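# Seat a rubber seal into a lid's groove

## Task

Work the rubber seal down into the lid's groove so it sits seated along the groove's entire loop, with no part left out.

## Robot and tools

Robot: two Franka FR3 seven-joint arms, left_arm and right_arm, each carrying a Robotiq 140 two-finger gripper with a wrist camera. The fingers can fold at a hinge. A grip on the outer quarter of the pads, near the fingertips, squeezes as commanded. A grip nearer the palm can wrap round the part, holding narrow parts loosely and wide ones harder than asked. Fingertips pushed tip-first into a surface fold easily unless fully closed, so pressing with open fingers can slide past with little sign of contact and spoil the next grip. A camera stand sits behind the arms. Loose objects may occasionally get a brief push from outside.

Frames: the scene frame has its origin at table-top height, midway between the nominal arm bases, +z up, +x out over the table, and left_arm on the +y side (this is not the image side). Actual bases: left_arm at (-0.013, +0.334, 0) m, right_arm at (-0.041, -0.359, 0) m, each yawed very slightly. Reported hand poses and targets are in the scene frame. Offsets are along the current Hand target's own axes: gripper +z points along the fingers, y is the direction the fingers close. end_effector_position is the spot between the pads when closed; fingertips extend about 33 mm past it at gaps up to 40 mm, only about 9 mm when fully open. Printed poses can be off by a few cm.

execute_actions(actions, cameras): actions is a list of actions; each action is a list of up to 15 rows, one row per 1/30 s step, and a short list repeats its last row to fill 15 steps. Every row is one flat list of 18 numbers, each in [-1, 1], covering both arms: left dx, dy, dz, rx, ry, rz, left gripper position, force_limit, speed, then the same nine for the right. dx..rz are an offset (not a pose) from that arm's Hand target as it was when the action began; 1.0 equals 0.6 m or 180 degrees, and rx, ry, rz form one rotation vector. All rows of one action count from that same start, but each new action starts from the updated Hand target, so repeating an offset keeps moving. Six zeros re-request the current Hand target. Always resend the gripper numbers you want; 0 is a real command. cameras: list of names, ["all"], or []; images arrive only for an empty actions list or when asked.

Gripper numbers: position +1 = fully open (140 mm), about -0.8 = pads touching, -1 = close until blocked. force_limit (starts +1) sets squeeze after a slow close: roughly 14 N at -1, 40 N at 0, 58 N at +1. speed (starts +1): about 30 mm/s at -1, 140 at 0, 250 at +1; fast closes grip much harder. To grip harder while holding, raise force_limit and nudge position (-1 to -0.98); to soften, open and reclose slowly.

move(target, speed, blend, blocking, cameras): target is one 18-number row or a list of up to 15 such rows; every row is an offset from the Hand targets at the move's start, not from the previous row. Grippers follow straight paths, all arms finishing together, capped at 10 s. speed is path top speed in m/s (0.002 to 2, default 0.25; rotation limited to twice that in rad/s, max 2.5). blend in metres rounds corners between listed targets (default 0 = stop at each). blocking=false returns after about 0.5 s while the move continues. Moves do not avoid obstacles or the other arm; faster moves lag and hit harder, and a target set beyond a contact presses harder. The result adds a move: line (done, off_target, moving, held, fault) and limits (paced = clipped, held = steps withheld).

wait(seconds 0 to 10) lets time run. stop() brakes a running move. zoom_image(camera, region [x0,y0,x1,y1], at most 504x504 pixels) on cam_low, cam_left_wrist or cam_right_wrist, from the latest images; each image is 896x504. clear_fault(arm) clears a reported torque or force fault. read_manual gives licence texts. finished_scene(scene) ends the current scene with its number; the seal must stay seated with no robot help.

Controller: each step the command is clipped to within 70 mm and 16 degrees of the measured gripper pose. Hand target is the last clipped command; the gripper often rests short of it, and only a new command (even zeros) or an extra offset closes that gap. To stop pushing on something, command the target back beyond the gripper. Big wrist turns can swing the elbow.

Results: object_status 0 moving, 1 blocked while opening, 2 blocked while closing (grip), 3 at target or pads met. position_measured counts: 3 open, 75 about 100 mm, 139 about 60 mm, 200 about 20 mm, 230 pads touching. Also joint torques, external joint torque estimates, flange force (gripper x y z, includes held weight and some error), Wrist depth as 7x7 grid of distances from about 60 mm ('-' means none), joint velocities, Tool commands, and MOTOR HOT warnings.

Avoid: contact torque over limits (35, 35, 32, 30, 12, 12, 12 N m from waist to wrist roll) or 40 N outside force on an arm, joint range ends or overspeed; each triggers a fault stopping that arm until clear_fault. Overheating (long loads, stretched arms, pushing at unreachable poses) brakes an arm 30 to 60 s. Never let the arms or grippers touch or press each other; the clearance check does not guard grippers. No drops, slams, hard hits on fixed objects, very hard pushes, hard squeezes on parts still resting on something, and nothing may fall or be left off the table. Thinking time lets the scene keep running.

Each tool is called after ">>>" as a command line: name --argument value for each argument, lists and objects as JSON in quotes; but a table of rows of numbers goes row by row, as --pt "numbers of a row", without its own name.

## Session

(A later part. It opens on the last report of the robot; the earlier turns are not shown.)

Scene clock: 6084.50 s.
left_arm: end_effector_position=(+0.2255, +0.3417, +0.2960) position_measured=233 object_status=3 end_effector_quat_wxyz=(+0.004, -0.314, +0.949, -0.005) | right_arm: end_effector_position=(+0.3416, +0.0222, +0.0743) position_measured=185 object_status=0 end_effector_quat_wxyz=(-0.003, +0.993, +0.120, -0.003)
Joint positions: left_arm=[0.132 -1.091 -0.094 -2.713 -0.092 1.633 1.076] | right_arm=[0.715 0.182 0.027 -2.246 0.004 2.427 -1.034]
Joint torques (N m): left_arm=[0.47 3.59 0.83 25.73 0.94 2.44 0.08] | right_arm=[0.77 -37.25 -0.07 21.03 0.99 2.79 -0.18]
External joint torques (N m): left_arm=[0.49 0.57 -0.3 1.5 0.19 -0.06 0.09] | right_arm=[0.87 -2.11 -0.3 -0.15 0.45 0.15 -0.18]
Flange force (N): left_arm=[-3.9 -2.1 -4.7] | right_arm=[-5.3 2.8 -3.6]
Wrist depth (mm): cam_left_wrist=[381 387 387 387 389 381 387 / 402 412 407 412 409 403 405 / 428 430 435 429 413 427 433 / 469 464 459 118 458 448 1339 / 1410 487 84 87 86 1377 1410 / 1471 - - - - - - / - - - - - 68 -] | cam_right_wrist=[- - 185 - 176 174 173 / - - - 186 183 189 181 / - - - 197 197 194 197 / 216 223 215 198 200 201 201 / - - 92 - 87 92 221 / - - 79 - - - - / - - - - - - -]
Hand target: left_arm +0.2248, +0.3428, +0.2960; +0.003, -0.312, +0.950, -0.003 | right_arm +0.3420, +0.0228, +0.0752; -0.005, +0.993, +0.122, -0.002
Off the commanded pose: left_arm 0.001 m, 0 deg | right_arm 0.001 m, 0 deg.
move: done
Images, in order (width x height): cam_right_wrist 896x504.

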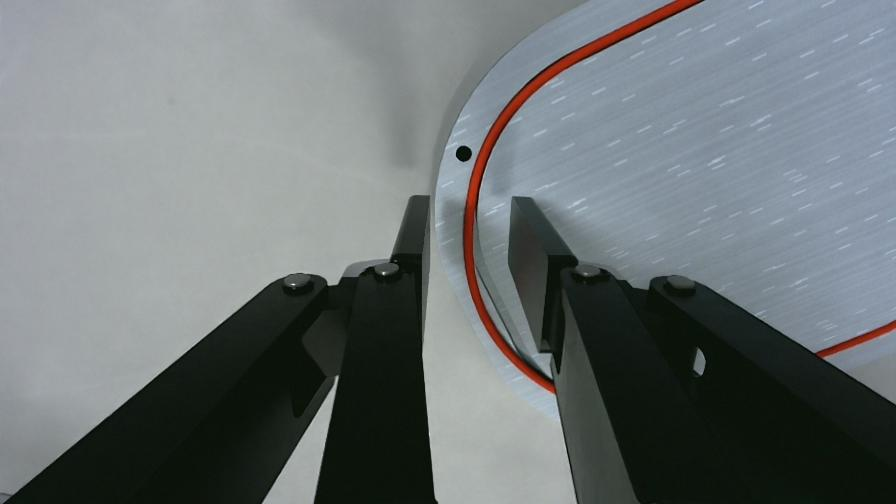

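>>> move --pt "0 0 0 0 0 0 -1 -0.5 0 -0.0703 0.0168 0 0 0 -0.139 -0.443 -0.5 0.5" --speed '[0.25]' --cameras '["cam_right_wrist"]'

>>> zoom_image --camera "cam_right_wrist" --region '[420, 60, 600, 240]'

>>> zoom_image --camera "cam_right_wrist" --region '[430, 210, 600, 400]'

Scene clock: 6100.27 s.
left_arm: end_effector_position=(+0.2255, +0.3417, +0.2960) position_measured=233 object_status=3 end_effector_quat_wxyz=(+0.004, -0.314, +0.949, -0.005) | right_arm: end_effector_position=(+0.3030, +0.0023, +0.0743) position_measured=185 object_status=3 end_effector_quat_wxyz=(-0.003, +0.943, +0.332, -0.002)
Joint positions: left_arm=[0.132 -1.091 -0.094 -2.713 -0.092 1.633 1.076] | right_arm=[0.675 0.079 0.093 -2.39 0.001 2.468 -1.441]
Joint velocities: left_arm=[within noise] | right_arm=[0 -0.001 0 0 -0.001 0 -0.006]
Joint torques (N m): left_arm=[0.49 3.6 0.86 25.74 0.93 2.44 0.09] | right_arm=[0.61 -32.96 -0.04 20.5 1.02 2.77 -0.23]
External joint torques (N m): left_arm=[0.5 0.53 -0.29 1.56 0.18 -0.06 0.09] | right_arm=[0.6 -1.9 -0.34 -0.19 0.48 0.13 -0.23]
Flange force (N): left_arm=[-3.9 -2.1 -4.8] | right_arm=[-5.7 0.9 -3.7]
Wrist depth (mm): cam_left_wrist=[387 387 387 384 381 389 390 / 412 409 410 412 407 - 408 / 436 433 436 429 434 443 428 / 466 462 459 113 457 458 1324 / 1402 488 84 87 86 1346 1385 / 1489 - - - - - 1471 / - - - - - 68 -] | cam_right_wrist=[- - - - 176 174 175 / - - - 194 183 183 183 / 211 - - 198 195 194 - / - - 217 169 201 206 205 / - - 92 223 87 93 218 / - - 79 - - - - / - - - - - - -]
Hand target: left_arm +0.2248, +0.3428, +0.2960; +0.003, -0.312, +0.950, -0.003 | right_arm +0.3035, +0.0029, +0.0751; -0.005, +0.943, +0.334, -0.001
Off the commanded pose: left_arm 0.001 m, 0 deg | right_arm 0.001 m, 0 deg.
move: done
Images, in order (width x height): cam_right_wrist 896x504.

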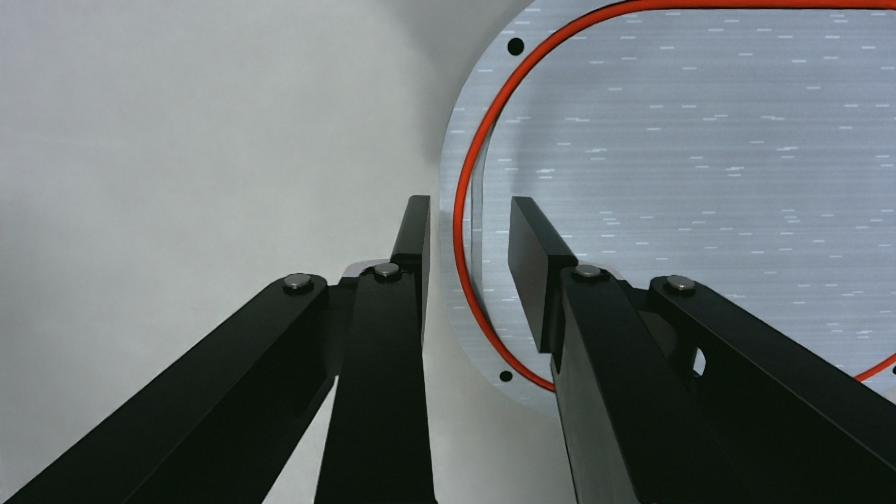

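Scaled by 2.800 from the camera's 896x504 image, which has a finer 1280x720 frame.

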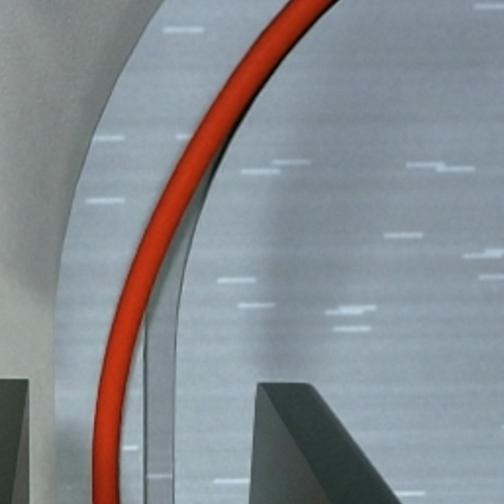

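Scaled by 2.653 from the camera's 896x504 image, which has a finer 1280x720 frame.

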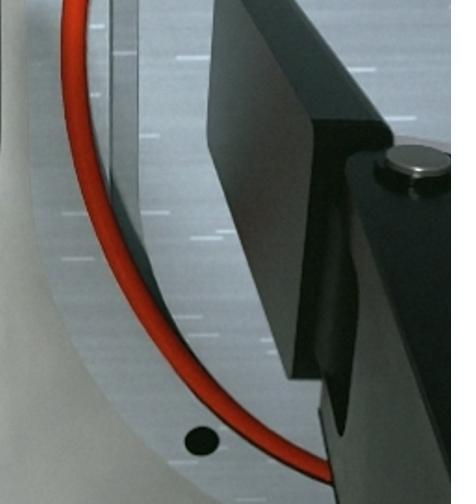

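>>> move --pt "0 0 0 0 0 0 -1 -0.5 0 0 -0.0075 0.025 0 0 0 -0.443 -0.5 0.5" --pt "0 0 0 0 0 0 -1 -0.5 0 0 -0.0075 0.0415 0 0 0 -0.443 -0.5 0.5" --pt "0 0 0 0 0 0 -1 -0.5 0 0 -0.0075 0.0415 0 0 0 -1 0.0 -1" --blend '[0.002,0,0]' --speed '[0.06,0.03,0.03]'

>>> move --pt "0 0 0 0 0 0 -1 -0.5 0 0 0 -0.0067 0 0 0 -1 0 -1" --pt "0 0 0 0 0 0 -1 -0.5 0 0 0.0157 -0.0067 0 0 0 -1 0 -1" --speed '[0.02,0.03]' --cameras '["cam_right_wrist"]'

>>> zoom_image --camera "cam_right_wrist" --region '[420, 60, 580, 220]'

Scene clock: 6121.90 s.
left_arm: end_effector_position=(+0.2255, +0.3417, +0.2960) position_measured=233 object_status=3 end_effector_quat_wxyz=(+0.004, -0.314, +0.949, -0.005) | right_arm: end_effector_position=(+0.3010, +0.0066, +0.0514) position_measured=230 object_status=0 end_effector_quat_wxyz=(-0.006, +0.942, +0.334, -0.001)
Joint positions: left_arm=[0.132 -1.091 -0.094 -2.713 -0.092 1.633 1.076] | right_arm=[0.68 0.13 0.096 -2.398 -0.003 2.531 -1.436]
Joint torques (N m): left_arm=[0.48 3.59 0.78 25.75 0.94 2.43 0.11] | right_arm=[1.52 -31.98 0.06 19.52 -0.01 2.74 0.16]
External joint torques (N m): left_arm=[0.47 0.51 -0.37 1.57 0.18 -0.07 0.11] | right_arm=[1.47 -0.04 -0.49 -0.37 -0.5 0.08 0.16]
Flange force (N): left_arm=[-3.8 -2.2 -4.8] | right_arm=[-1.3 -1.6 0.6]
Wrist depth (mm): cam_left_wrist=[382 389 386 387 385 384 387 / 410 414 409 417 409 411 408 / 435 437 434 429 431 438 440 / 459 474 463 118 456 463 1295 / 1427 - 84 87 86 478 1354 / 1444 - - - - - 1508 / - - - - - 68 -] | cam_right_wrist=[- - - - 154 154 154 / 176 - - - 162 159 - / - - 185 181 172 172 170 / - - - 112 179 180 178 / - - 76 - 93 189 191 / - - - - - - - / - - - - - - -]
Hand target: left_arm +0.2248, +0.3428, +0.2960; +0.003, -0.312, +0.950, -0.003 | right_arm +0.3006, +0.0066, +0.0503; -0.005, +0.943, +0.334, -0.001
Off the commanded pose: left_arm 0.001 m, 0 deg | right_arm 0.001 m, 0 deg.
move: done

Scene clock: 6123.57 s.
left_arm: end_effector_position=(+0.2255, +0.3417, +0.2960) position_measured=233 object_status=3 end_effector_quat_wxyz=(+0.004, -0.314, +0.949, -0.005) | right_arm: end_effector_position=(+0.3065, +0.0005, +0.0538) position_measured=230 object_status=3 end_effector_quat_wxyz=(-0.005, +0.943, +0.332, +0.000)
Joint positions: left_arm=[0.132 -1.091 -0.094 -2.713 -0.092 1.633 1.076] | right_arm=[0.669 0.122 0.09 -2.4 -0.003 2.527 -1.447]
Joint velocities: left_arm=[within noise] | right_arm=[0 0 0 0 0 -0.001 -0.006]
Joint torques (N m): left_arm=[0.46 3.51 0.81 25.78 0.93 2.42 0.1] | right_arm=[0.41 -33.76 -0.05 19.69 0.56 2.54 -0.21]
External joint torques (N m): left_arm=[0.49 0.6 -0.31 1.47 0.18 -0.1 0.1] | right_arm=[0.42 -1.9 -0.49 -0.36 0.07 -0.14 -0.21]
Flange force (N): left_arm=[-3.9 -2.1 -4.7] | right_arm=[-5.6 1.0 -4.5]
Wrist depth (mm): cam_left_wrist=[380 389 377 386 387 384 386 / 412 410 407 410 407 407 407 / 436 436 425 437 430 429 436 / 463 466 472 118 454 459 1309 / 494 478 84 86 86 1331 1410 / 1377 - - - - - 1508 / - - - - - 67 -] | cam_right_wrist=[171 - - - 157 156 156 / - - - 162 165 163 162 / 190 192 190 172 - 174 - / 200 197 197 117 182 183 185 / - - 76 - 93 192 193 / - - - - - - - / - - - - - - -]
Hand target: left_arm +0.2248, +0.3428, +0.2960; +0.003, -0.312, +0.950, -0.003 | right_arm +0.3065, -0.0008, +0.0542; -0.005, +0.943, +0.334, -0.001
Off the commanded pose: left_arm 0.001 m, 0 deg | right_arm 0.001 m, 0 deg.
move: done
Images, in order (width x height): cam_right_wrist 896x504.

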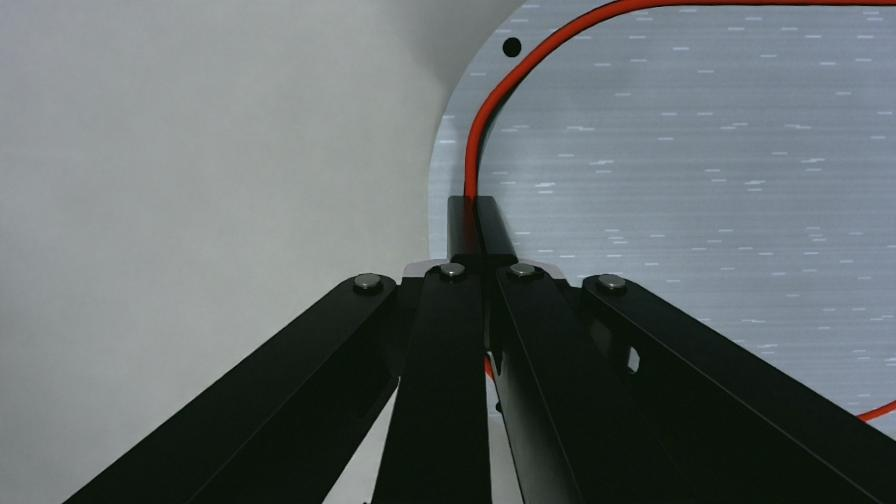

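Scaled by 3.150 from the camera's 896x504 image, which has a finer 1280x720 frame.

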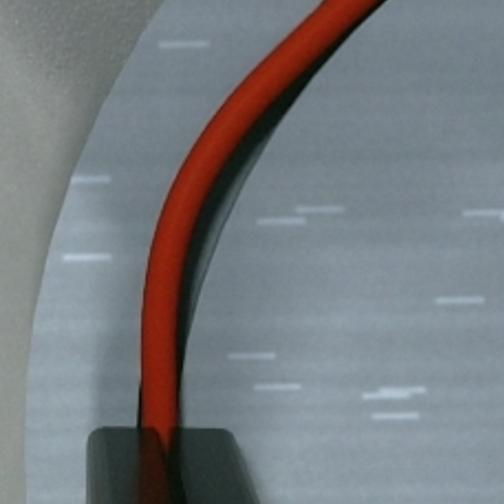

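>>> move --pt "0 0 0 0 0 0 -1 -0.5 0 -0.004 -0.0015 0.018 0 0 0 -1 0 -1" --speed '[0.02]' --cameras '["cam_right_wrist"]'

>>> zoom_image --camera "cam_right_wrist" --region '[420, 60, 580, 220]'

Scene clock: 6128.47 s.
left_arm: end_effector_position=(+0.2255, +0.3417, +0.2960) position_measured=233 object_status=3 end_effector_quat_wxyz=(+0.004, -0.314, +0.949, -0.005) | right_arm: end_effector_position=(+0.3048, -0.0011, +0.0485) position_measured=230 object_status=3 end_effector_quat_wxyz=(-0.005, +0.943, +0.333, -0.001)
Joint positions: left_arm=[0.132 -1.091 -0.094 -2.713 -0.092 1.633 1.076] | right_arm=[0.669 0.129 0.09 -2.409 -0.003 2.541 -1.449]
Joint torques (N m): left_arm=[0.49 3.53 0.84 25.73 0.94 2.42 0.1] | right_arm=[1.22 -26.43 -0.2 18.76 -0.01 4.49 -0.07]
External joint torques (N m): left_arm=[0.52 0.57 -0.31 1.46 0.19 -0.09 0.1] | right_arm=[1.21 5.44 -0.69 -1.06 -0.49 1.82 -0.07]
Flange force (N): left_arm=[-3.9 -2.0 -4.6] | right_arm=[7.7 -1.7 17.5]
Wrist depth (mm): cam_left_wrist=[373 387 386 387 391 388 388 / 418 412 407 409 407 405 410 / 430 438 439 436 434 436 430 / 474 458 466 118 461 468 1354 / 508 489 84 87 86 1339 1377 / 1557 - - - - - 1385 / - - - - - 68 -] | cam_right_wrist=[- - - - 152 151 150 / - - 172 160 160 159 159 / - 185 182 167 168 168 166 / - - - 112 176 178 - / - 203 76 - 93 185 189 / - - - - - - - / - - - - - - -]
Hand target: left_arm +0.2248, +0.3428, +0.2960; +0.003, -0.312, +0.950, -0.003 | right_arm +0.3040, -0.0015, +0.0434; -0.005, +0.943, +0.334, -0.001
Off the commanded pose: left_arm 0.001 m, 0 deg | right_arm 0.005 m, 0 deg.
move: off_target (right_arm)
Images, in order (width x height): cam_right_wrist 896x504.

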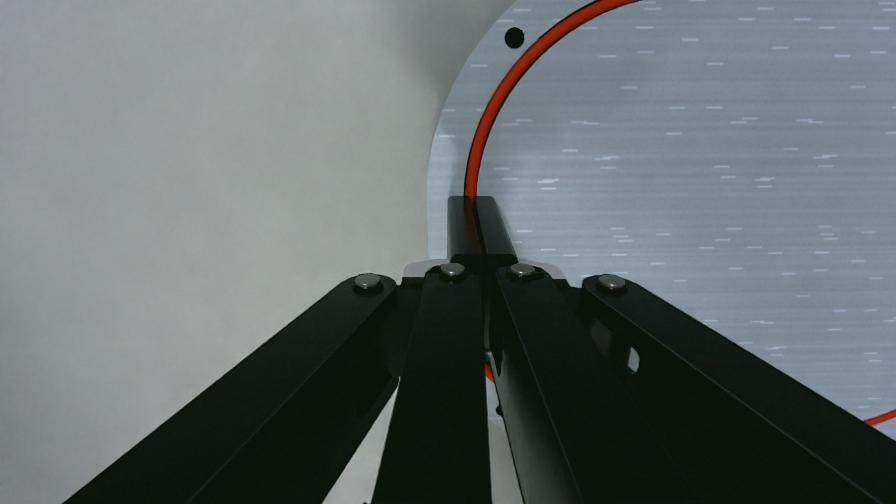

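Scaled by 3.150 from the camera's 896x504 image, which has a finer 1280x720 frame.

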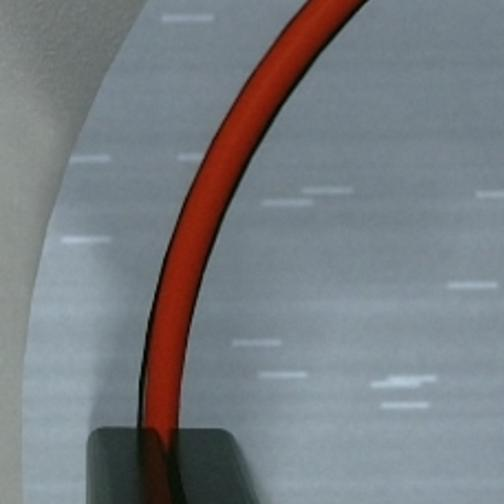

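>>> move --pt "0 0 0 0 0 0 -1 -0.5 0 0 0 -0.0017 0 0 0 -0.62 -0.5 -1" --pt "0 0 0 0 0 0 -1 -0.5 0 0.0015 0.0003 -0.0177 0 0 0 -0.62 -0.5 -1" --pt "0 0 0 0 0 0 -1 -0.5 0 0.0015 0.0003 -0.024 0 0 0 -1 -0.5 0" --pt "0 0 0 0 0 0 -1 -0.5 0 0 0 0.0025 0 0 0 -1 -0.5 0" --speed '[0.02,0.03,0.03,0.02]'

>>> move --pt "0 0 0 0 0 0 -1 -0.5 0 0.0015 0.0003 -0.0208 0 0 0 -1 -0.5 0" --pt "0 0 0 0 0 0 -1 -0.5 0 0.0015 0.0003 -0.05 0 0 0 -1 -0.5 0" --pt "0 0 0 0 0 0 -1 -0.5 0 -0.075 -0.01 -0.0558 0 0 0 -0.443 -0.5 0.5" --blend '[0.002,0.005,0]' --speed '[0.03,0.08,0.2]' --cameras '["cam_right_wrist"]'

>>> zoom_image --camera "cam_right_wrist" --region '[420, 40, 600, 220]'

>>> zoom_image --camera "cam_right_wrist" --region '[430, 190, 610, 370]'

Scene clock: 6147.37 s.
left_arm: end_effector_position=(+0.2255, +0.3417, +0.2960) position_measured=233 object_status=3 end_effector_quat_wxyz=(+0.004, -0.314, +0.949, -0.005) | right_arm: end_effector_position=(+0.3036, -0.0010, +0.0490) position_measured=233 object_status=3 end_effector_quat_wxyz=(-0.005, +0.943, +0.334, -0.001)
Joint positions: left_arm=[0.132 -1.091 -0.094 -2.713 -0.092 1.633 1.076] | right_arm=[0.67 0.127 0.091 -2.41 -0.003 2.539 -1.449]
Joint torques (N m): left_arm=[0.47 3.6 0.88 25.74 0.95 2.42 0.09] | right_arm=[0.8 -24.05 -0.72 18.44 -0.21 5.47 -0.04]
External joint torques (N m): left_arm=[0.48 0.71 -0.28 1.42 0.2 -0.1 0.09] | right_arm=[0.78 7.73 -1.21 -1.34 -0.7 2.81 -0.04]
Flange force (N): left_arm=[-4.3 -2.2 -4.6] | right_arm=[11.4 -1.3 25.4]
Wrist depth (mm): cam_left_wrist=[382 391 388 384 389 386 374 / 414 413 409 408 412 408 413 / 434 437 433 432 431 431 445 / 465 467 456 113 458 460 1324 / 1402 486 84 86 86 1385 1362 / 1499 - - - - - - / - - - - - 68 -] | cam_right_wrist=[- - - - 152 151 151 / - - 174 165 160 160 157 / - - - 167 171 169 - / - - - 112 177 178 - / - - 76 77 93 187 186 / - - - - - - - / - - - - - - -]
Hand target: left_arm +0.2248, +0.3428, +0.2960; +0.003, -0.312, +0.950, -0.003 | right_arm +0.3040, -0.0015, +0.0419; -0.005, +0.943, +0.334, -0.001
Off the commanded pose: left_arm 0.001 m, 0 deg | right_arm 0.007 m, 0 deg.
move: off_target (right_arm)

Scene clock: 6149.27 s.
left_arm: end_effector_position=(+0.2255, +0.3417, +0.2960) position_measured=233 object_status=3 end_effector_quat_wxyz=(+0.004, -0.314, +0.949, -0.005) | right_arm: end_effector_position=(+0.2656, -0.0265, +0.0746) position_measured=185 object_status=0 end_effector_quat_wxyz=(-0.004, +0.942, +0.336, -0.002)
Joint positions: left_arm=[0.132 -1.091 -0.094 -2.713 -0.092 1.633 1.076] | right_arm=[0.681 -0.043 0.104 -2.545 0.021 2.503 -1.449]
Joint torques (N m): left_arm=[0.46 3.62 0.83 25.71 0.94 2.42 0.07] | right_arm=[1.33 -28.27 -0.39 20.04 0.99 2.78 0.11]
External joint torques (N m): left_arm=[0.47 0.69 -0.34 1.44 0.18 -0.09 0.07] | right_arm=[1.33 -1.96 -0.24 -0.19 0.47 0.13 0.11]
Flange force (N): left_arm=[-4.2 -2.4 -4.6] | right_arm=[-6.3 -0.6 -4.2]
Wrist depth (mm): cam_left_wrist=[396 399 386 387 391 382 382 / 410 412 408 410 405 409 410 / 433 437 435 431 431 428 436 / 468 468 459 118 458 469 1295 / 1377 492 84 86 86 477 1410 / 1427 - - - - - 1418 / - - - - - 67 -] | cam_right_wrist=[189 - 188 177 176 176 177 / - - - 189 185 184 184 / - 214 - 197 194 195 193 / - - - 171 148 207 206 / - - 92 - 87 92 216 / - - 79 - - - - / - - - - - - -]
Hand target: left_arm +0.2248, +0.3428, +0.2960; +0.003, -0.312, +0.950, -0.003 | right_arm +0.2654, -0.0254, +0.0753; -0.005, +0.943, +0.334, -0.001
Off the commanded pose: left_arm 0.001 m, 0 deg | right_arm 0.001 m, 0 deg.
move: done
Images, in order (width x height): cam_right_wrist 896x504.

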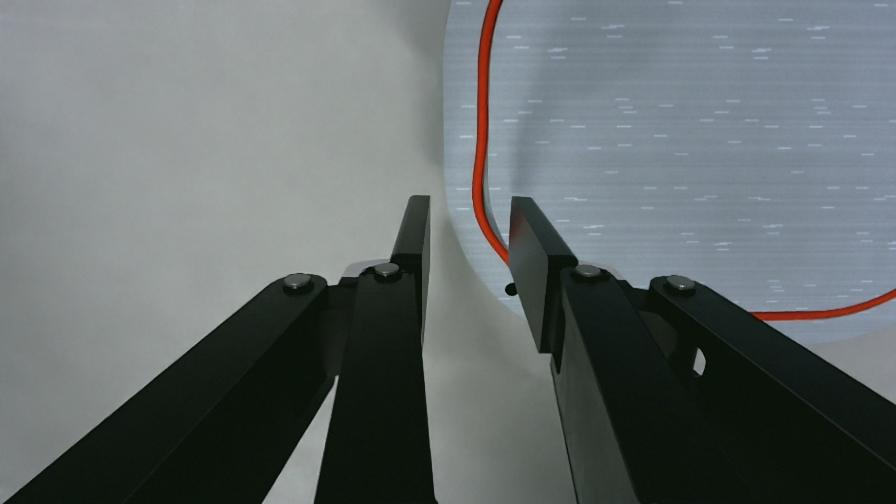

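Scaled by 2.800 from the camera's 896x504 image, which has a finer 1280x720 frame.

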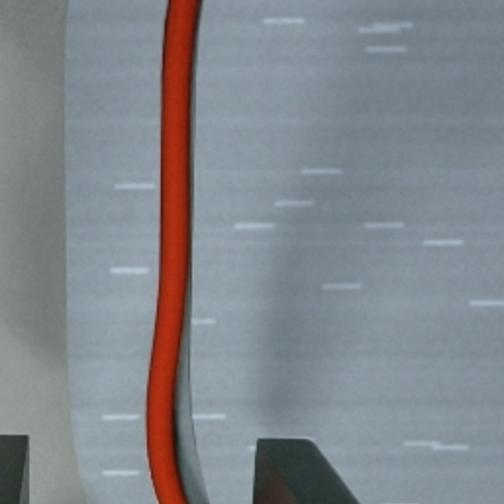

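Scaled by 2.800 from the camera's 896x504 image, which has a finer 1280x720 frame.

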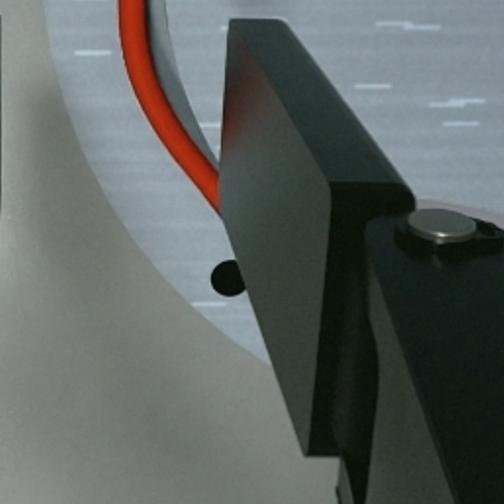

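>>> move --pt "0 0 0 0 0 0 -1 -0.5 0 0 0.008 0.025 0 0 -0.044 -0.443 -0.5 0.5" --pt "0 0 0 0 0 0 -1 -0.5 0 0 0.008 0.0433 0 0 -0.044 -0.443 -0.5 0.5" --pt "0 0 0 0 0 0 -1 -0.5 0 0 0.008 0.0433 0 0 -0.044 -1 0.0 -1" --blend '[0.002,0,0]' --speed '[0.06,0.03,0.03]'

>>> move --pt "0 0 0 0 0 0 -1 -0.5 0 0 0 -0.006 0 0 0 -1 0 -1" --pt "0 0 0 0 0 0 -1 -0.5 0 0 0.0053 -0.006 0 0 0 -1 0 -1" --speed '[0.02,0.02]' --cameras '["cam_right_wrist"]'

>>> zoom_image --camera "cam_right_wrist" --region '[420, 60, 580, 220]'

Scene clock: 6174.03 s.
left_arm: end_effector_position=(+0.2255, +0.3417, +0.2960) position_measured=233 object_status=3 end_effector_quat_wxyz=(+0.004, -0.314, +0.949, -0.005) | right_arm: end_effector_position=(+0.2689, -0.0290, +0.0506) position_measured=230 object_status=0 end_effector_quat_wxyz=(-0.005, +0.918, +0.396, +0.000)
Joint positions: left_arm=[0.132 -1.091 -0.094 -2.713 -0.092 1.633 1.076] | right_arm=[0.679 0.014 0.095 -2.558 0.016 2.577 -1.584]
Joint torques (N m): left_arm=[0.48 3.63 0.82 25.71 0.93 2.41 0.1] | right_arm=[1.29 -26.23 -0.25 19.12 0.2 3.43 -0.16]
External joint torques (N m): left_arm=[0.42 0.64 -0.36 1.53 0.17 -0.08 0.1] | right_arm=[1.41 1.2 -0.18 -0.16 -0.27 0.76 -0.16]
Flange force (N): left_arm=[-4.1 -2.5 -4.8] | right_arm=[1.9 -1.0 5.3]
Wrist depth (mm): cam_left_wrist=[387 385 389 385 390 384 386 / 413 410 409 414 410 411 414 / 435 426 429 429 435 432 437 / 464 457 459 117 449 462 1309 / 1418 494 84 86 86 1331 1324 / 1489 - - - - - - / - - - - - 68 -] | cam_right_wrist=[- 163 - - 155 154 153 / - - - 162 162 161 159 / - - - 170 172 170 172 / - 198 - 111 178 180 177 / - 201 76 92 93 189 193 / - - - - - - - / - - - - - - -]
Hand target: left_arm +0.2248, +0.3428, +0.2960; +0.003, -0.312, +0.950, -0.003 | right_arm +0.2683, -0.0289, +0.0493; -0.005, +0.917, +0.398, +0.000
Off the commanded pose: left_arm 0.001 m, 0 deg | right_arm 0.001 m, 0 deg.
move: done

Scene clock: 6175.43 s.
left_arm: end_effector_position=(+0.2255, +0.3417, +0.2960) position_measured=233 object_status=3 end_effector_quat_wxyz=(+0.004, -0.314, +0.949, -0.005) | right_arm: end_effector_position=(+0.2699, -0.0304, +0.0521) position_measured=230 object_status=3 end_effector_quat_wxyz=(-0.005, +0.918, +0.396, +0.000)
Joint positions: left_arm=[0.132 -1.091 -0.094 -2.713 -0.092 1.633 1.076] | right_arm=[0.678 0.01 0.093 -2.558 0.016 2.572 -1.589]
Joint velocities: left_arm=[within noise] | right_arm=[0 0.001 -0.002 0.001 0.001 0.001 -0.004]
Joint torques (N m): left_arm=[0.48 3.57 0.81 25.75 0.95 2.43 0.11] | right_arm=[0.54 -29.13 -0.86 19.6 0.44 2.49 -0.16]
External joint torques (N m): left_arm=[0.5 0.64 -0.35 1.49 0.19 -0.08 0.11] | right_arm=[0.54 -1.91 -0.89 0.34 -0.03 -0.16 -0.16]
Flange force (N): left_arm=[-4.1 -2.3 -4.7] | right_arm=[-3.6 0.7 -5.4]
Wrist depth (mm): cam_left_wrist=[378 396 387 387 387 387 388 / 412 412 410 414 410 407 409 / 435 429 438 432 438 436 429 / 455 465 454 118 458 468 1354 / 501 490 83 86 86 1369 1377 / - - - - - - - / - - - - - 67 -] | cam_right_wrist=[- - - - 157 - 155 / - - - 164 164 163 161 / - - - 170 173 173 173 / - - - 122 181 182 182 / - - 76 92 93 191 193 / - - - - - - 199 / - - - - - - -]
Hand target: left_arm +0.2248, +0.3428, +0.2960; +0.003, -0.312, +0.950, -0.003 | right_arm +0.2707, -0.0311, +0.0529; -0.005, +0.917, +0.398, +0.000
Off the commanded pose: left_arm 0.001 m, 0 deg | right_arm 0.001 m, 0 deg.
move: done
Images, in order (width x height): cam_right_wrist 896x504.

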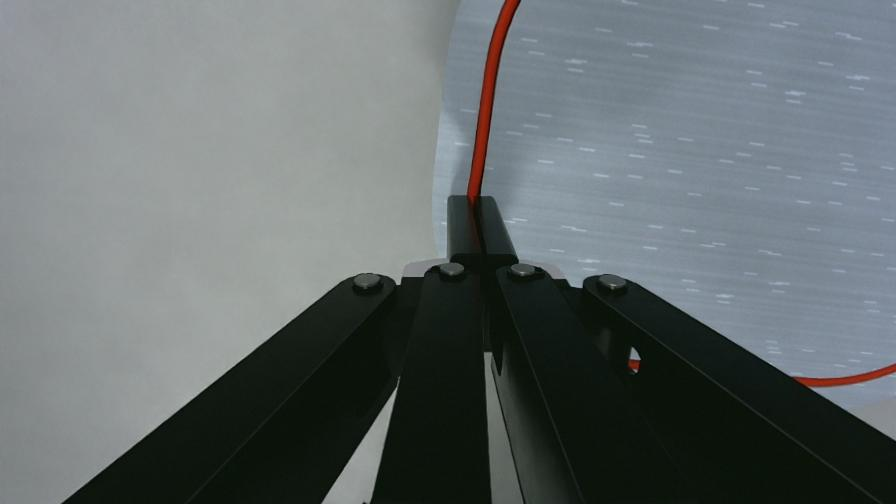

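Scaled by 3.150 from the camera's 896x504 image, which has a finer 1280x720 frame.

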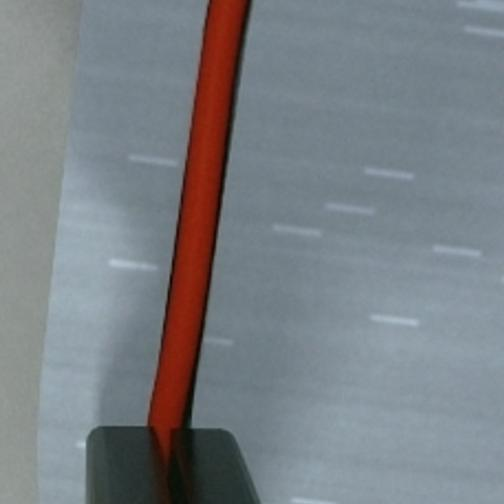

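>>> move --pt "0 0 0 0 0 0 -1 -0.5 0 -0.002 0.0005 0.0165 0 0 0 -1 0 -1" --speed '[0.02]'

>>> move --pt "0 0 0 0 0 0 -1 -0.5 0 0 0 -0.001 0 0 0 -0.62 -0.5 -1" --pt "0 0 0 0 0 0 -1 -0.5 0 0.001 0 -0.0177 0 0 0 -0.62 -0.5 -1" --pt "0 0 0 0 0 0 -1 -0.5 0 -0.05 0 -0.0533 0 0 0 -0.443 -0.5 0" --blend '[0,0.003,0]' --speed '[0.02,0.03,0.1]' --cameras '["cam_right_wrist"]'

>>> zoom_image --camera "cam_right_wrist" --region '[430, 40, 630, 240]'

Scene clock: 6184.73 s.
left_arm: end_effector_position=(+0.2255, +0.3417, +0.2960) position_measured=233 object_status=3 end_effector_quat_wxyz=(+0.004, -0.314, +0.949, -0.005) | right_arm: end_effector_position=(+0.2702, -0.0304, +0.0498) position_measured=230 object_status=3 end_effector_quat_wxyz=(-0.006, +0.918, +0.397, +0.001)
Joint positions: left_arm=[0.132 -1.091 -0.094 -2.713 -0.092 1.633 1.076] | right_arm=[0.678 0.015 0.093 -2.561 0.015 2.582 -1.59]
Joint torques (N m): left_arm=[0.41 3.59 0.84 25.8 0.94 2.42 0.14] | right_arm=[0.58 -19.77 -0.91 17.25 -0.11 5.06 -0.15]
External joint torques (N m): left_arm=[0.43 0.57 -0.28 1.58 0.18 -0.08 0.14] | right_arm=[0.55 7.68 -0.99 -2.03 -0.58 2.39 -0.15]
Flange force (N): left_arm=[-4.0 -2.1 -4.9] | right_arm=[10.7 1.0 27.1]
Wrist depth (mm): cam_left_wrist=[386 387 383 390 391 386 386 / 410 409 411 411 411 407 402 / 433 431 433 432 436 436 1267 / 457 457 464 113 459 464 1369 / 499 493 84 87 86 1393 1369 / 1489 - - - - - 1402 / - - - - - 67 -] | cam_right_wrist=[- 168 - - 153 153 153 / 176 171 175 162 - 160 159 / - 186 - 168 173 170 170 / - - 195 112 178 179 179 / - - 76 - 93 188 190 / - - - - - - - / - - - - - - -]
Hand target: left_arm +0.2248, +0.3428, +0.2960; +0.003, -0.312, +0.950, -0.003 | right_arm +0.2700, -0.0321, +0.0430; -0.005, +0.917, +0.398, +0.000
Off the commanded pose: left_arm 0.001 m, 0 deg | right_arm 0.007 m, 0 deg.
move: off_target (right_arm)

Scene clock: 6187.30 s.
left_arm: end_effector_position=(+0.2255, +0.3417, +0.2960) position_measured=233 object_status=3 end_effector_quat_wxyz=(+0.004, -0.314, +0.949, -0.005) | right_arm: end_effector_position=(+0.2506, -0.0537, +0.0747) position_measured=185 object_status=3 end_effector_quat_wxyz=(-0.005, +0.918, +0.397, +0.001)
Joint positions: left_arm=[0.132 -1.091 -0.094 -2.713 -0.092 1.633 1.076] | right_arm=[0.678 -0.128 0.091 -2.647 0.034 2.525 -1.607]
Joint torques (N m): left_arm=[0.47 3.62 0.81 25.72 0.95 2.42 0.07] | right_arm=[1.34 -24.95 -0.98 19.85 0.98 2.42 -0.27]
External joint torques (N m): left_arm=[0.43 0.64 -0.37 1.48 0.19 -0.09 0.07] | right_arm=[1.33 -1.77 -0.57 -0.17 0.47 -0.24 -0.27]
Flange force (N): left_arm=[-4.0 -2.4 -4.7] | right_arm=[-5.8 -0.3 -5.4]
Wrist depth (mm): cam_left_wrist=[387 386 382 383 386 386 389 / 412 410 409 407 412 409 408 / 439 436 434 435 432 432 438 / 464 463 456 117 458 460 1274 / 1427 489 84 86 86 1377 1385 / 1453 - - - - - 1435 / - - - - - 68 -] | cam_right_wrist=[- - - 178 175 176 177 / - 200 - 186 186 188 183 / - 206 - - 196 193 192 / - - - 163 203 207 206 / 242 - 92 - 87 92 - / - - 79 - - - - / - - - - - - -]
Hand target: left_arm +0.2248, +0.3428, +0.2960; +0.003, -0.312, +0.950, -0.003 | right_arm +0.2496, -0.0543, +0.0749; -0.005, +0.917, +0.398, +0.000
Off the commanded pose: left_arm 0.001 m, 0 deg | right_arm 0.001 m, 0 deg.
move: done
Images, in order (width x height): cam_right_wrist 896x504.

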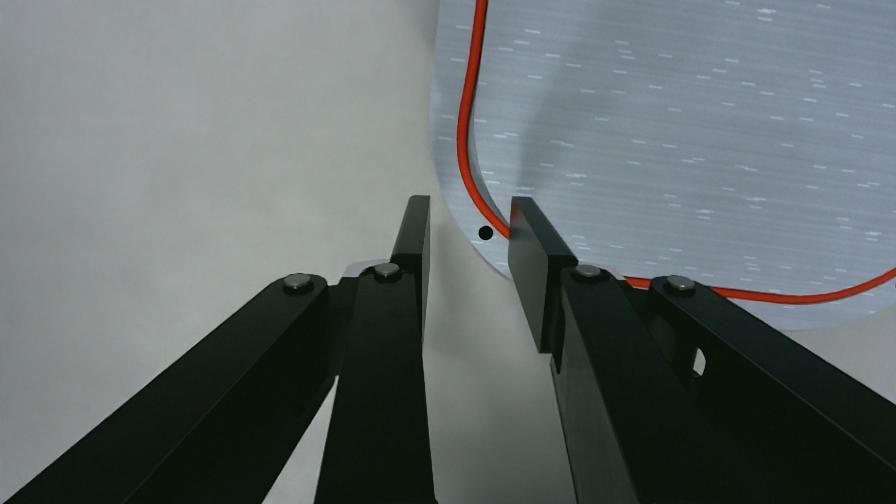

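Scaled by 2.520 from the camera's 896x504 image, which has a finer 1280x720 frame.

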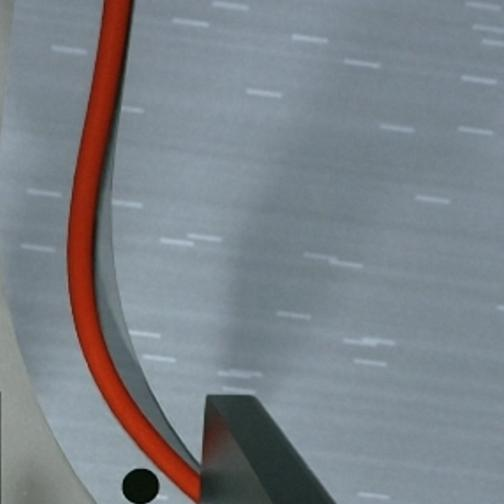

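>>> move --pt "0 0 0 0 0 0 -1 -0.5 0 0.0415 -0.0035 0.02 0 0 -0.033 -0.443 -0.5 0.5" --pt "0 0 0 0 0 0 -1 -0.5 0 0.0415 -0.0035 0.0438 0 0 -0.033 -0.443 -0.5 0.5" --pt "0 0 0 0 0 0 -1 -0.5 0 0.0415 -0.0035 0.0438 0 0 -0.033 -1 0.0 -1" --blend '[0.002,0,0]' --speed '[0.08,0.03,0.03]'

>>> move --pt "0 0 0 0 0 0 -1 -0.5 0 0 0 -0.006 0 0 0 -1 0 -1" --pt "0 0 0 0 0 0 -1 -0.5 0 0 0.006 -0.006 0 0 0 -1 0 -1" --speed '[0.02,0.02]' --cameras '["cam_right_wrist"]'

>>> zoom_image --camera "cam_right_wrist" --region '[420, 60, 580, 220]'

Scene clock: 6206.30 s.
left_arm: end_effector_position=(+0.2255, +0.3417, +0.2960) position_measured=233 object_status=3 end_effector_quat_wxyz=(+0.004, -0.314, +0.949, -0.005) | right_arm: end_effector_position=(+0.2652, -0.0343, +0.0497) position_measured=228 object_status=0 end_effector_quat_wxyz=(-0.005, +0.897, +0.442, +0.000)
Joint positions: left_arm=[0.132 -1.091 -0.094 -2.713 -0.092 1.633 1.076] | right_arm=[0.682 0.001 0.091 -2.579 0.019 2.584 -1.691]
Joint torques (N m): left_arm=[0.47 3.61 0.83 25.73 0.95 2.43 0.12] | right_arm=[1.4 -27.11 -0.21 19.14 -0.01 2.8 -0.26]
External joint torques (N m): left_arm=[0.44 0.65 -0.34 1.48 0.18 -0.08 0.12] | right_arm=[1.43 -0.3 -0.18 -0.01 -0.48 0.14 -0.26]
Flange force (N): left_arm=[-4.1 -2.3 -4.7] | right_arm=[-0.7 -0.9 -0.3]
Wrist depth (mm): cam_left_wrist=[378 385 385 389 381 390 387 / 410 413 411 409 409 411 409 / 432 431 435 438 436 425 439 / 459 462 464 113 450 458 1324 / 1527 491 84 87 86 1369 1402 / 1453 - - - - - 1295 / - - - - - 68 -] | cam_right_wrist=[- - - 157 154 153 152 / 177 175 173 166 163 161 163 / 184 - - 169 173 170 170 / - - - 114 178 177 179 / - - 76 - 93 190 190 / - - - - - - - / - - - - - - -]
Hand target: left_arm +0.2248, +0.3428, +0.2960; +0.003, -0.312, +0.950, -0.003 | right_arm +0.2650, -0.0345, +0.0487; -0.005, +0.896, +0.445, +0.000
Off the commanded pose: left_arm 0.001 m, 0 deg | right_arm 0.001 m, 0 deg.
move: done

Scene clock: 6207.77 s.
left_arm: end_effector_position=(+0.2255, +0.3417, +0.2960) position_measured=233 object_status=3 end_effector_quat_wxyz=(+0.004, -0.314, +0.949, -0.005) | right_arm: end_effector_position=(+0.2669, -0.0362, +0.0514) position_measured=228 object_status=2 end_effector_quat_wxyz=(-0.005, +0.897, +0.443, +0.000)
Joint positions: left_arm=[0.132 -1.091 -0.094 -2.713 -0.092 1.633 1.076] | right_arm=[0.68 -0.004 0.088 -2.579 0.019 2.579 -1.698]
Joint velocities: left_arm=[within noise] | right_arm=[0 0 0 0 -0.001 0.001 -0.007]
Joint torques (N m): left_arm=[0.49 3.56 0.75 25.75 0.93 2.43 0.11] | right_arm=[0.61 -27.98 -1.11 19.94 0.29 2.46 -0.21]
External joint torques (N m): left_arm=[0.51 0.58 -0.36 1.46 0.17 -0.08 0.11] | right_arm=[0.6 -1.23 -1.1 0.7 -0.17 -0.19 -0.21]
Flange force (N): left_arm=[-3.9 -2.2 -4.6] | right_arm=[-0.8 0.9 -3.9]
Wrist depth (mm): cam_left_wrist=[381 387 386 389 390 384 386 / 407 408 405 407 409 410 413 / 436 435 435 443 434 432 422 / 461 463 464 118 457 462 1316 / - - 84 87 86 1369 1385 / 1444 - - - - - 1362 / - - - - - 67 -] | cam_right_wrist=[- 167 168 - 156 155 156 / - 178 - 165 164 163 161 / - - 187 172 172 172 171 / - 197 196 122 180 181 181 / - - 76 - 93 190 192 / - - - - - - 201 / - - - - - - -]
Hand target: left_arm +0.2248, +0.3428, +0.2960; +0.003, -0.312, +0.950, -0.003 | right_arm +0.2679, -0.0367, +0.0523; -0.005, +0.896, +0.445, +0.000
Off the commanded pose: left_arm 0.001 m, 0 deg | right_arm 0.001 m, 0 deg.
move: done
Images, in order (width x height): cam_right_wrist 896x504.

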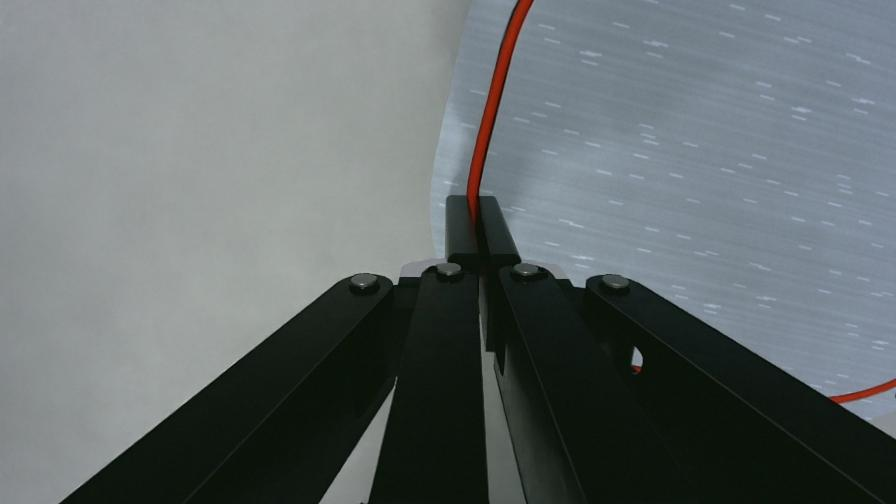

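Scaled by 3.150 from the camera's 896x504 image, which has a finer 1280x720 frame.

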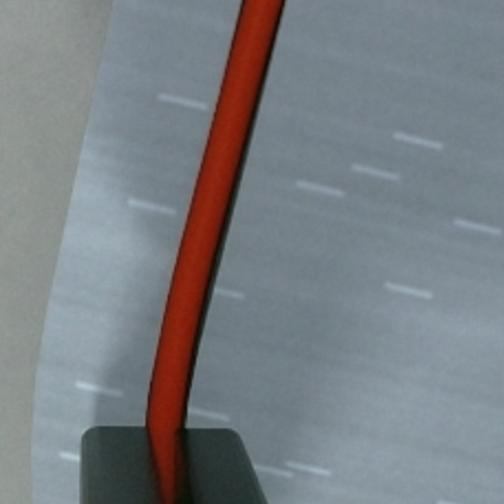

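>>> move --pt "0 0 0 0 0 0 -1 -0.5 0 -0.002 0.0015 0.0158 0 0 0 -1 0 -1" --speed '[0.02]' --cameras '["cam_right_wrist"]'

>>> zoom_image --camera "cam_right_wrist" --region '[420, 60, 580, 220]'

Scene clock: 6215.13 s.
left_arm: end_effector_position=(+0.2255, +0.3417, +0.2960) position_measured=233 object_status=3 end_effector_quat_wxyz=(+0.004, -0.314, +0.949, -0.005) | right_arm: end_effector_position=(+0.2674, -0.0364, +0.0479) position_measured=228 object_status=2 end_effector_quat_wxyz=(-0.005, +0.896, +0.443, +0.000)
Joint positions: left_arm=[0.132 -1.091 -0.094 -2.713 -0.092 1.633 1.076] | right_arm=[0.679 0.005 0.087 -2.58 0.018 2.589 -1.7]
Joint torques (N m): left_arm=[0.44 3.57 0.89 25.65 0.95 2.43 0.1] | right_arm=[0.36 -21.03 -1.17 17.39 -0.24 4.66 -0.24]
External joint torques (N m): left_arm=[0.43 0.62 -0.28 1.39 0.19 -0.07 0.1] | right_arm=[0.33 5.84 -1.21 -1.66 -0.7 2.01 -0.24]
Flange force (N): left_arm=[-3.9 -2.1 -4.4] | right_arm=[7.6 2.5 21.6]
Wrist depth (mm): cam_left_wrist=[382 387 - 387 389 379 391 / 410 412 414 404 412 412 411 / 441 435 433 427 433 434 434 / 472 465 462 118 455 465 1174 / 1393 492 84 86 86 1385 1402 / 1527 - - - - - 1518 / - - - - - 67 -] | cam_right_wrist=[- - - 156 152 151 151 / 173 - - 162 160 160 158 / - - - 167 169 168 167 / - - - 115 174 178 179 / - - 76 - 93 186 186 / - - - - - - - / - - - - - - -]
Hand target: left_arm +0.2248, +0.3428, +0.2960; +0.003, -0.312, +0.950, -0.003 | right_arm +0.2679, -0.0381, +0.0428; -0.005, +0.896, +0.445, +0.000
Off the commanded pose: left_arm 0.001 m, 0 deg | right_arm 0.005 m, 0 deg.
move: off_target (right_arm)
Images, in order (width x height): cam_right_wrist 896x504.

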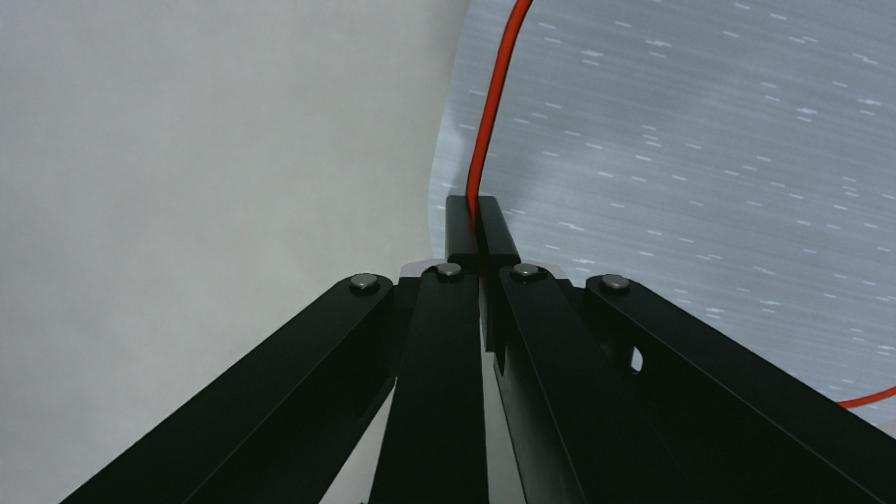

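Scaled by 3.150 from the camera's 896x504 image, which has a finer 1280x720 frame.

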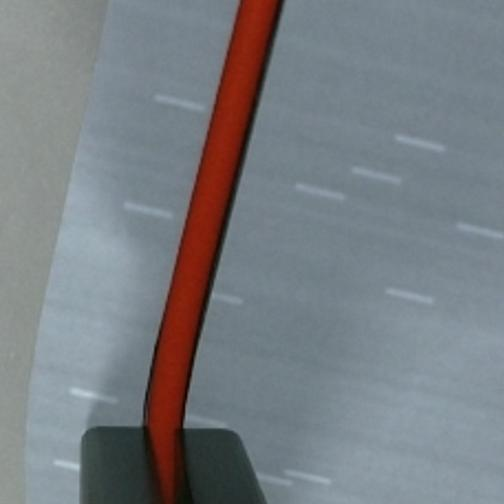

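>>> move --pt "0 0 0 0 0 0 -1 -0.5 0 0 0 -0.001 0 0 0 -0.62 -0.5 -1" --pt "0 0 0 0 0 0 -1 -0.5 0 0.002 -0.002 -0.0187 0 0 0 -0.62 -0.5 -1" --pt "0 0 0 0 0 0 -1 -0.5 0 0.002 -0.002 -0.025 0 0 0 -1 -0.5 0" --pt "0 0 0 0 0 0 -1 -0.5 0 0 -0.0005 0.001 0 0 0 -1 -0.5 0" --speed '[0.02,0.03,0.03,0.02]'

>>> move --pt "0 0 0 0 0 0 -1 -0.5 0 0.002 -0.002 -0.0197 0 0 0 -1 -0.5 0" --pt "0 0 0 0 0 0 -1 -0.5 0 -0.065 -0.01 -0.0543 0 0 0.0333 -0.443 -0.5 0" --blend '[0.003,0]' --speed '[0.03,0.12]' --cameras '["cam_right_wrist"]'

>>> zoom_image --camera "cam_right_wrist" --region '[430, 40, 630, 240]'

>>> zoom_image --camera "cam_right_wrist" --region '[600, 180, 896, 380]'

Scene clock: 6230.13 s.
left_arm: end_effector_position=(+0.2255, +0.3417, +0.2960) position_measured=233 object_status=3 end_effector_quat_wxyz=(+0.004, -0.314, +0.949, -0.005) | right_arm: end_effector_position=(+0.2722, -0.0388, +0.0483) position_measured=233 object_status=3 end_effector_quat_wxyz=(-0.005, +0.898, +0.440, +0.003)
Joint positions: left_arm=[0.132 -1.091 -0.094 -2.713 -0.092 1.633 1.076] | right_arm=[0.674 0.006 0.081 -2.579 0.015 2.593 -1.701]
Joint torques (N m): left_arm=[0.47 3.6 0.78 25.7 0.94 2.41 0.11] | right_arm=[3.31 -20.27 1.93 16.66 0.58 4.28 -0.2]
External joint torques (N m): left_arm=[0.45 0.7 -0.39 1.39 0.18 -0.1 0.11] | right_arm=[3.38 6.73 1.97 -2.49 0.11 1.6 -0.2]
Flange force (N): left_arm=[-4.1 -2.4 -4.5] | right_arm=[7.6 -4.5 22.6]
Wrist depth (mm): cam_left_wrist=[386 389 387 388 386 382 385 / 411 408 411 409 410 407 417 / 429 431 438 434 435 428 443 / 455 464 459 118 455 468 1316 / 1346 487 84 86 86 479 1393 / 1547 - - - - - 1471 / - - - - - 68 -] | cam_right_wrist=[- - - 155 152 152 152 / - - - 161 161 160 159 / - - - 168 171 168 170 / - 195 - 112 175 176 178 / - - 76 77 93 189 189 / - - - - - - - / - - - - - - -]
Hand target: left_arm +0.2248, +0.3428, +0.2960; +0.003, -0.312, +0.950, -0.003 | right_arm +0.2676, -0.0379, +0.0422; -0.005, +0.896, +0.445, +0.000
Off the commanded pose: left_arm 0.001 m, 0 deg | right_arm 0.008 m, 1 deg.
move: off_target (right_arm)

Scene clock: 6232.53 s.
left_arm: end_effector_position=(+0.2255, +0.3417, +0.2960) position_measured=233 object_status=3 end_effector_quat_wxyz=(+0.004, -0.314, +0.949, -0.005) | right_arm: end_effector_position=(+0.2402, -0.0649, +0.0745) position_measured=185 object_status=0 end_effector_quat_wxyz=(-0.005, +0.916, +0.400, +0.001)
Joint positions: left_arm=[0.132 -1.091 -0.094 -2.713 -0.092 1.633 1.076] | right_arm=[0.676 -0.17 0.094 -2.695 0.042 2.531 -1.621]
Joint torques (N m): left_arm=[0.5 3.63 0.84 25.74 0.94 2.43 0.08] | right_arm=[1.13 -23.36 -1.06 19.81 0.8 2.43 0.16]
External joint torques (N m): left_arm=[0.49 0.65 -0.33 1.51 0.18 -0.08 0.09] | right_arm=[1.15 -1.74 -0.48 -0.17 0.29 -0.24 0.16]
Flange force (N): left_arm=[-4.2 -2.4 -4.8] | right_arm=[-5.7 -1.3 -5.4]
Wrist depth (mm): cam_left_wrist=[378 385 389 386 383 386 389 / 400 411 409 411 412 405 410 / 437 434 436 436 433 437 443 / 465 462 464 112 456 461 1324 / 1377 489 84 86 86 1377 1462 / 1518 - - - - - 1568 / - - - - - 68 -] | cam_right_wrist=[- 194 - 180 177 176 178 / - - - - 186 185 185 / - - 212 193 196 196 196 / - - - 169 148 208 - / - - 92 233 87 93 233 / - - 79 - - - - / - - - - - - -]
Hand target: left_arm +0.2248, +0.3428, +0.2960; +0.003, -0.312, +0.950, -0.003 | right_arm +0.2394, -0.0656, +0.0746; -0.005, +0.918, +0.398, +0.000
Off the commanded pose: left_arm 0.001 m, 0 deg | right_arm 0.001 m, 0 deg.
move: done
Images, in order (width x height): cam_right_wrist 896x504.

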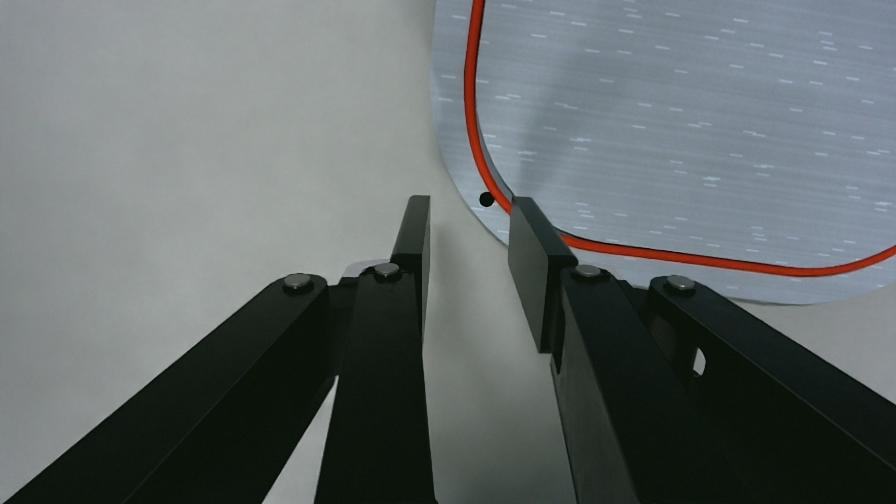

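Scaled by 2.520 from the camera's 896x504 image, which has a finer 1280x720 frame.

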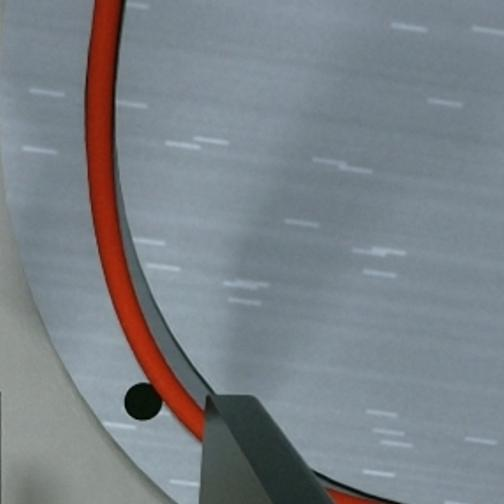

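Scaled by 1.703 from the camera's 896x504 image, which has a finer 1280x720 frame.

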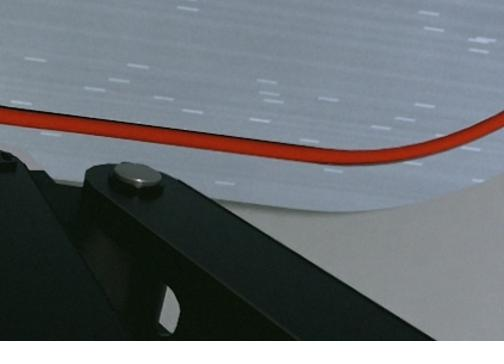

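>>> execute_actions --actions '[]' --cameras '["cam_right_wrist"]'

Scene clock: 6293.27 s.
left_arm: end_effector_position=(+0.2255, +0.3417, +0.2960) position_measured=233 object_status=3 end_effector_quat_wxyz=(+0.004, -0.314, +0.949, -0.005) | right_arm: end_effector_position=(+0.2402, -0.0649, +0.0745) position_measured=185 object_status=3 end_effector_quat_wxyz=(-0.005, +0.916, +0.400, +0.001)
Joint positions: left_arm=[0.132 -1.091 -0.094 -2.713 -0.092 1.633 1.076] | right_arm=[0.676 -0.17 0.094 -2.695 0.042 2.531 -1.621]
Joint velocities: within noise
Joint torques (N m): left_arm=[0.42 3.61 0.8 25.72 0.94 2.44 0.11] | right_arm=[1.08 -23.33 -1.04 19.75 0.82 2.44 0.18]
External joint torques (N m): left_arm=[0.39 0.76 -0.39 1.39 0.18 -0.08 0.11] | right_arm=[1.03 -1.69 -0.54 -0.19 0.32 -0.21 0.18]
Flange force (N): left_arm=[-4.3 -2.6 -4.5] | right_arm=[-5.6 -1.1 -5.2]
Wrist depth (mm): cam_left_wrist=[382 387 388 384 392 386 384 / 412 407 409 409 410 409 407 / 434 437 428 431 438 432 443 / 465 465 458 118 449 457 1281 / 1444 488 84 87 86 1402 1480 / 1489 - - - - - 1435 / - - - - - 67 -] | cam_right_wrist=[- - - 180 177 175 176 / 197 - - 186 185 186 185 / - - - - 196 191 193 / - - - 164 148 210 203 / - - 92 - 87 93 237 / - - 79 - - - - / - - - - - - -]
Hand target: left_arm +0.2248, +0.3428, +0.2960; +0.003, -0.312, +0.950, -0.003 | right_arm +0.2394, -0.0656, +0.0746; -0.005, +0.918, +0.398, +0.000
Tool commands: left_gripper/position=-1.0 left_gripper/force_limit=-0.5 left_gripper/speed=+0.0 right_gripper/position=-0.443 right_gripper/force_limit=-0.5 right_gripper/speed=+0.0
Off the commanded pose: left_arm 0.001 m, 0 deg | right_arm 0.001 m, 0 deg.
Images, in order (width x height): cam_right_wrist 896x504.

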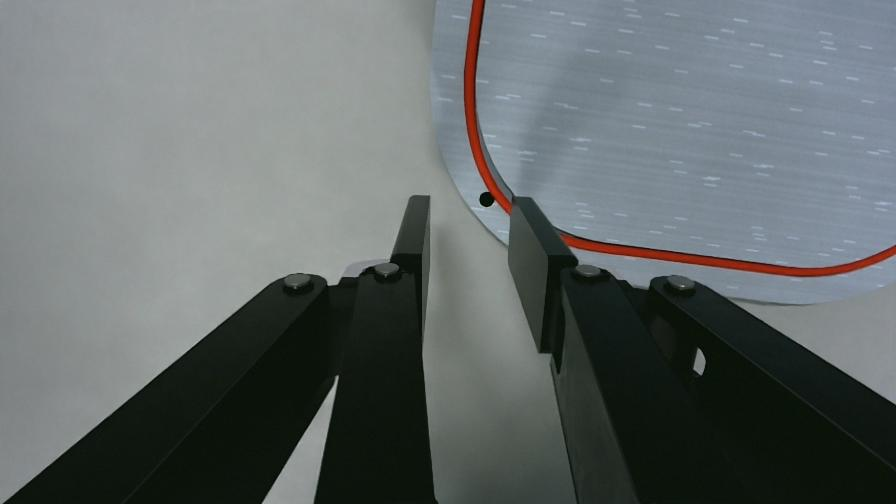

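>>> zoom_image --camera "cam_right_wrist" --region '[430, 60, 590, 260]'

Scaled by 2.520 from the camera's 896x504 image, which has a finer 1280x720 frame.

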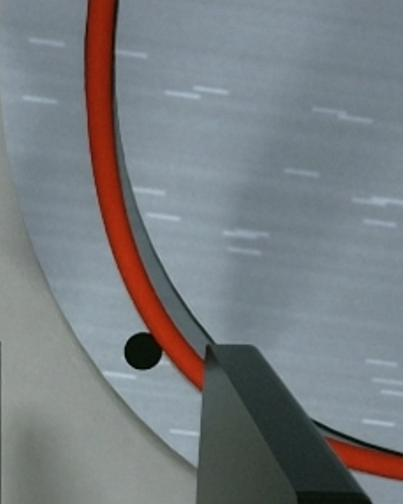

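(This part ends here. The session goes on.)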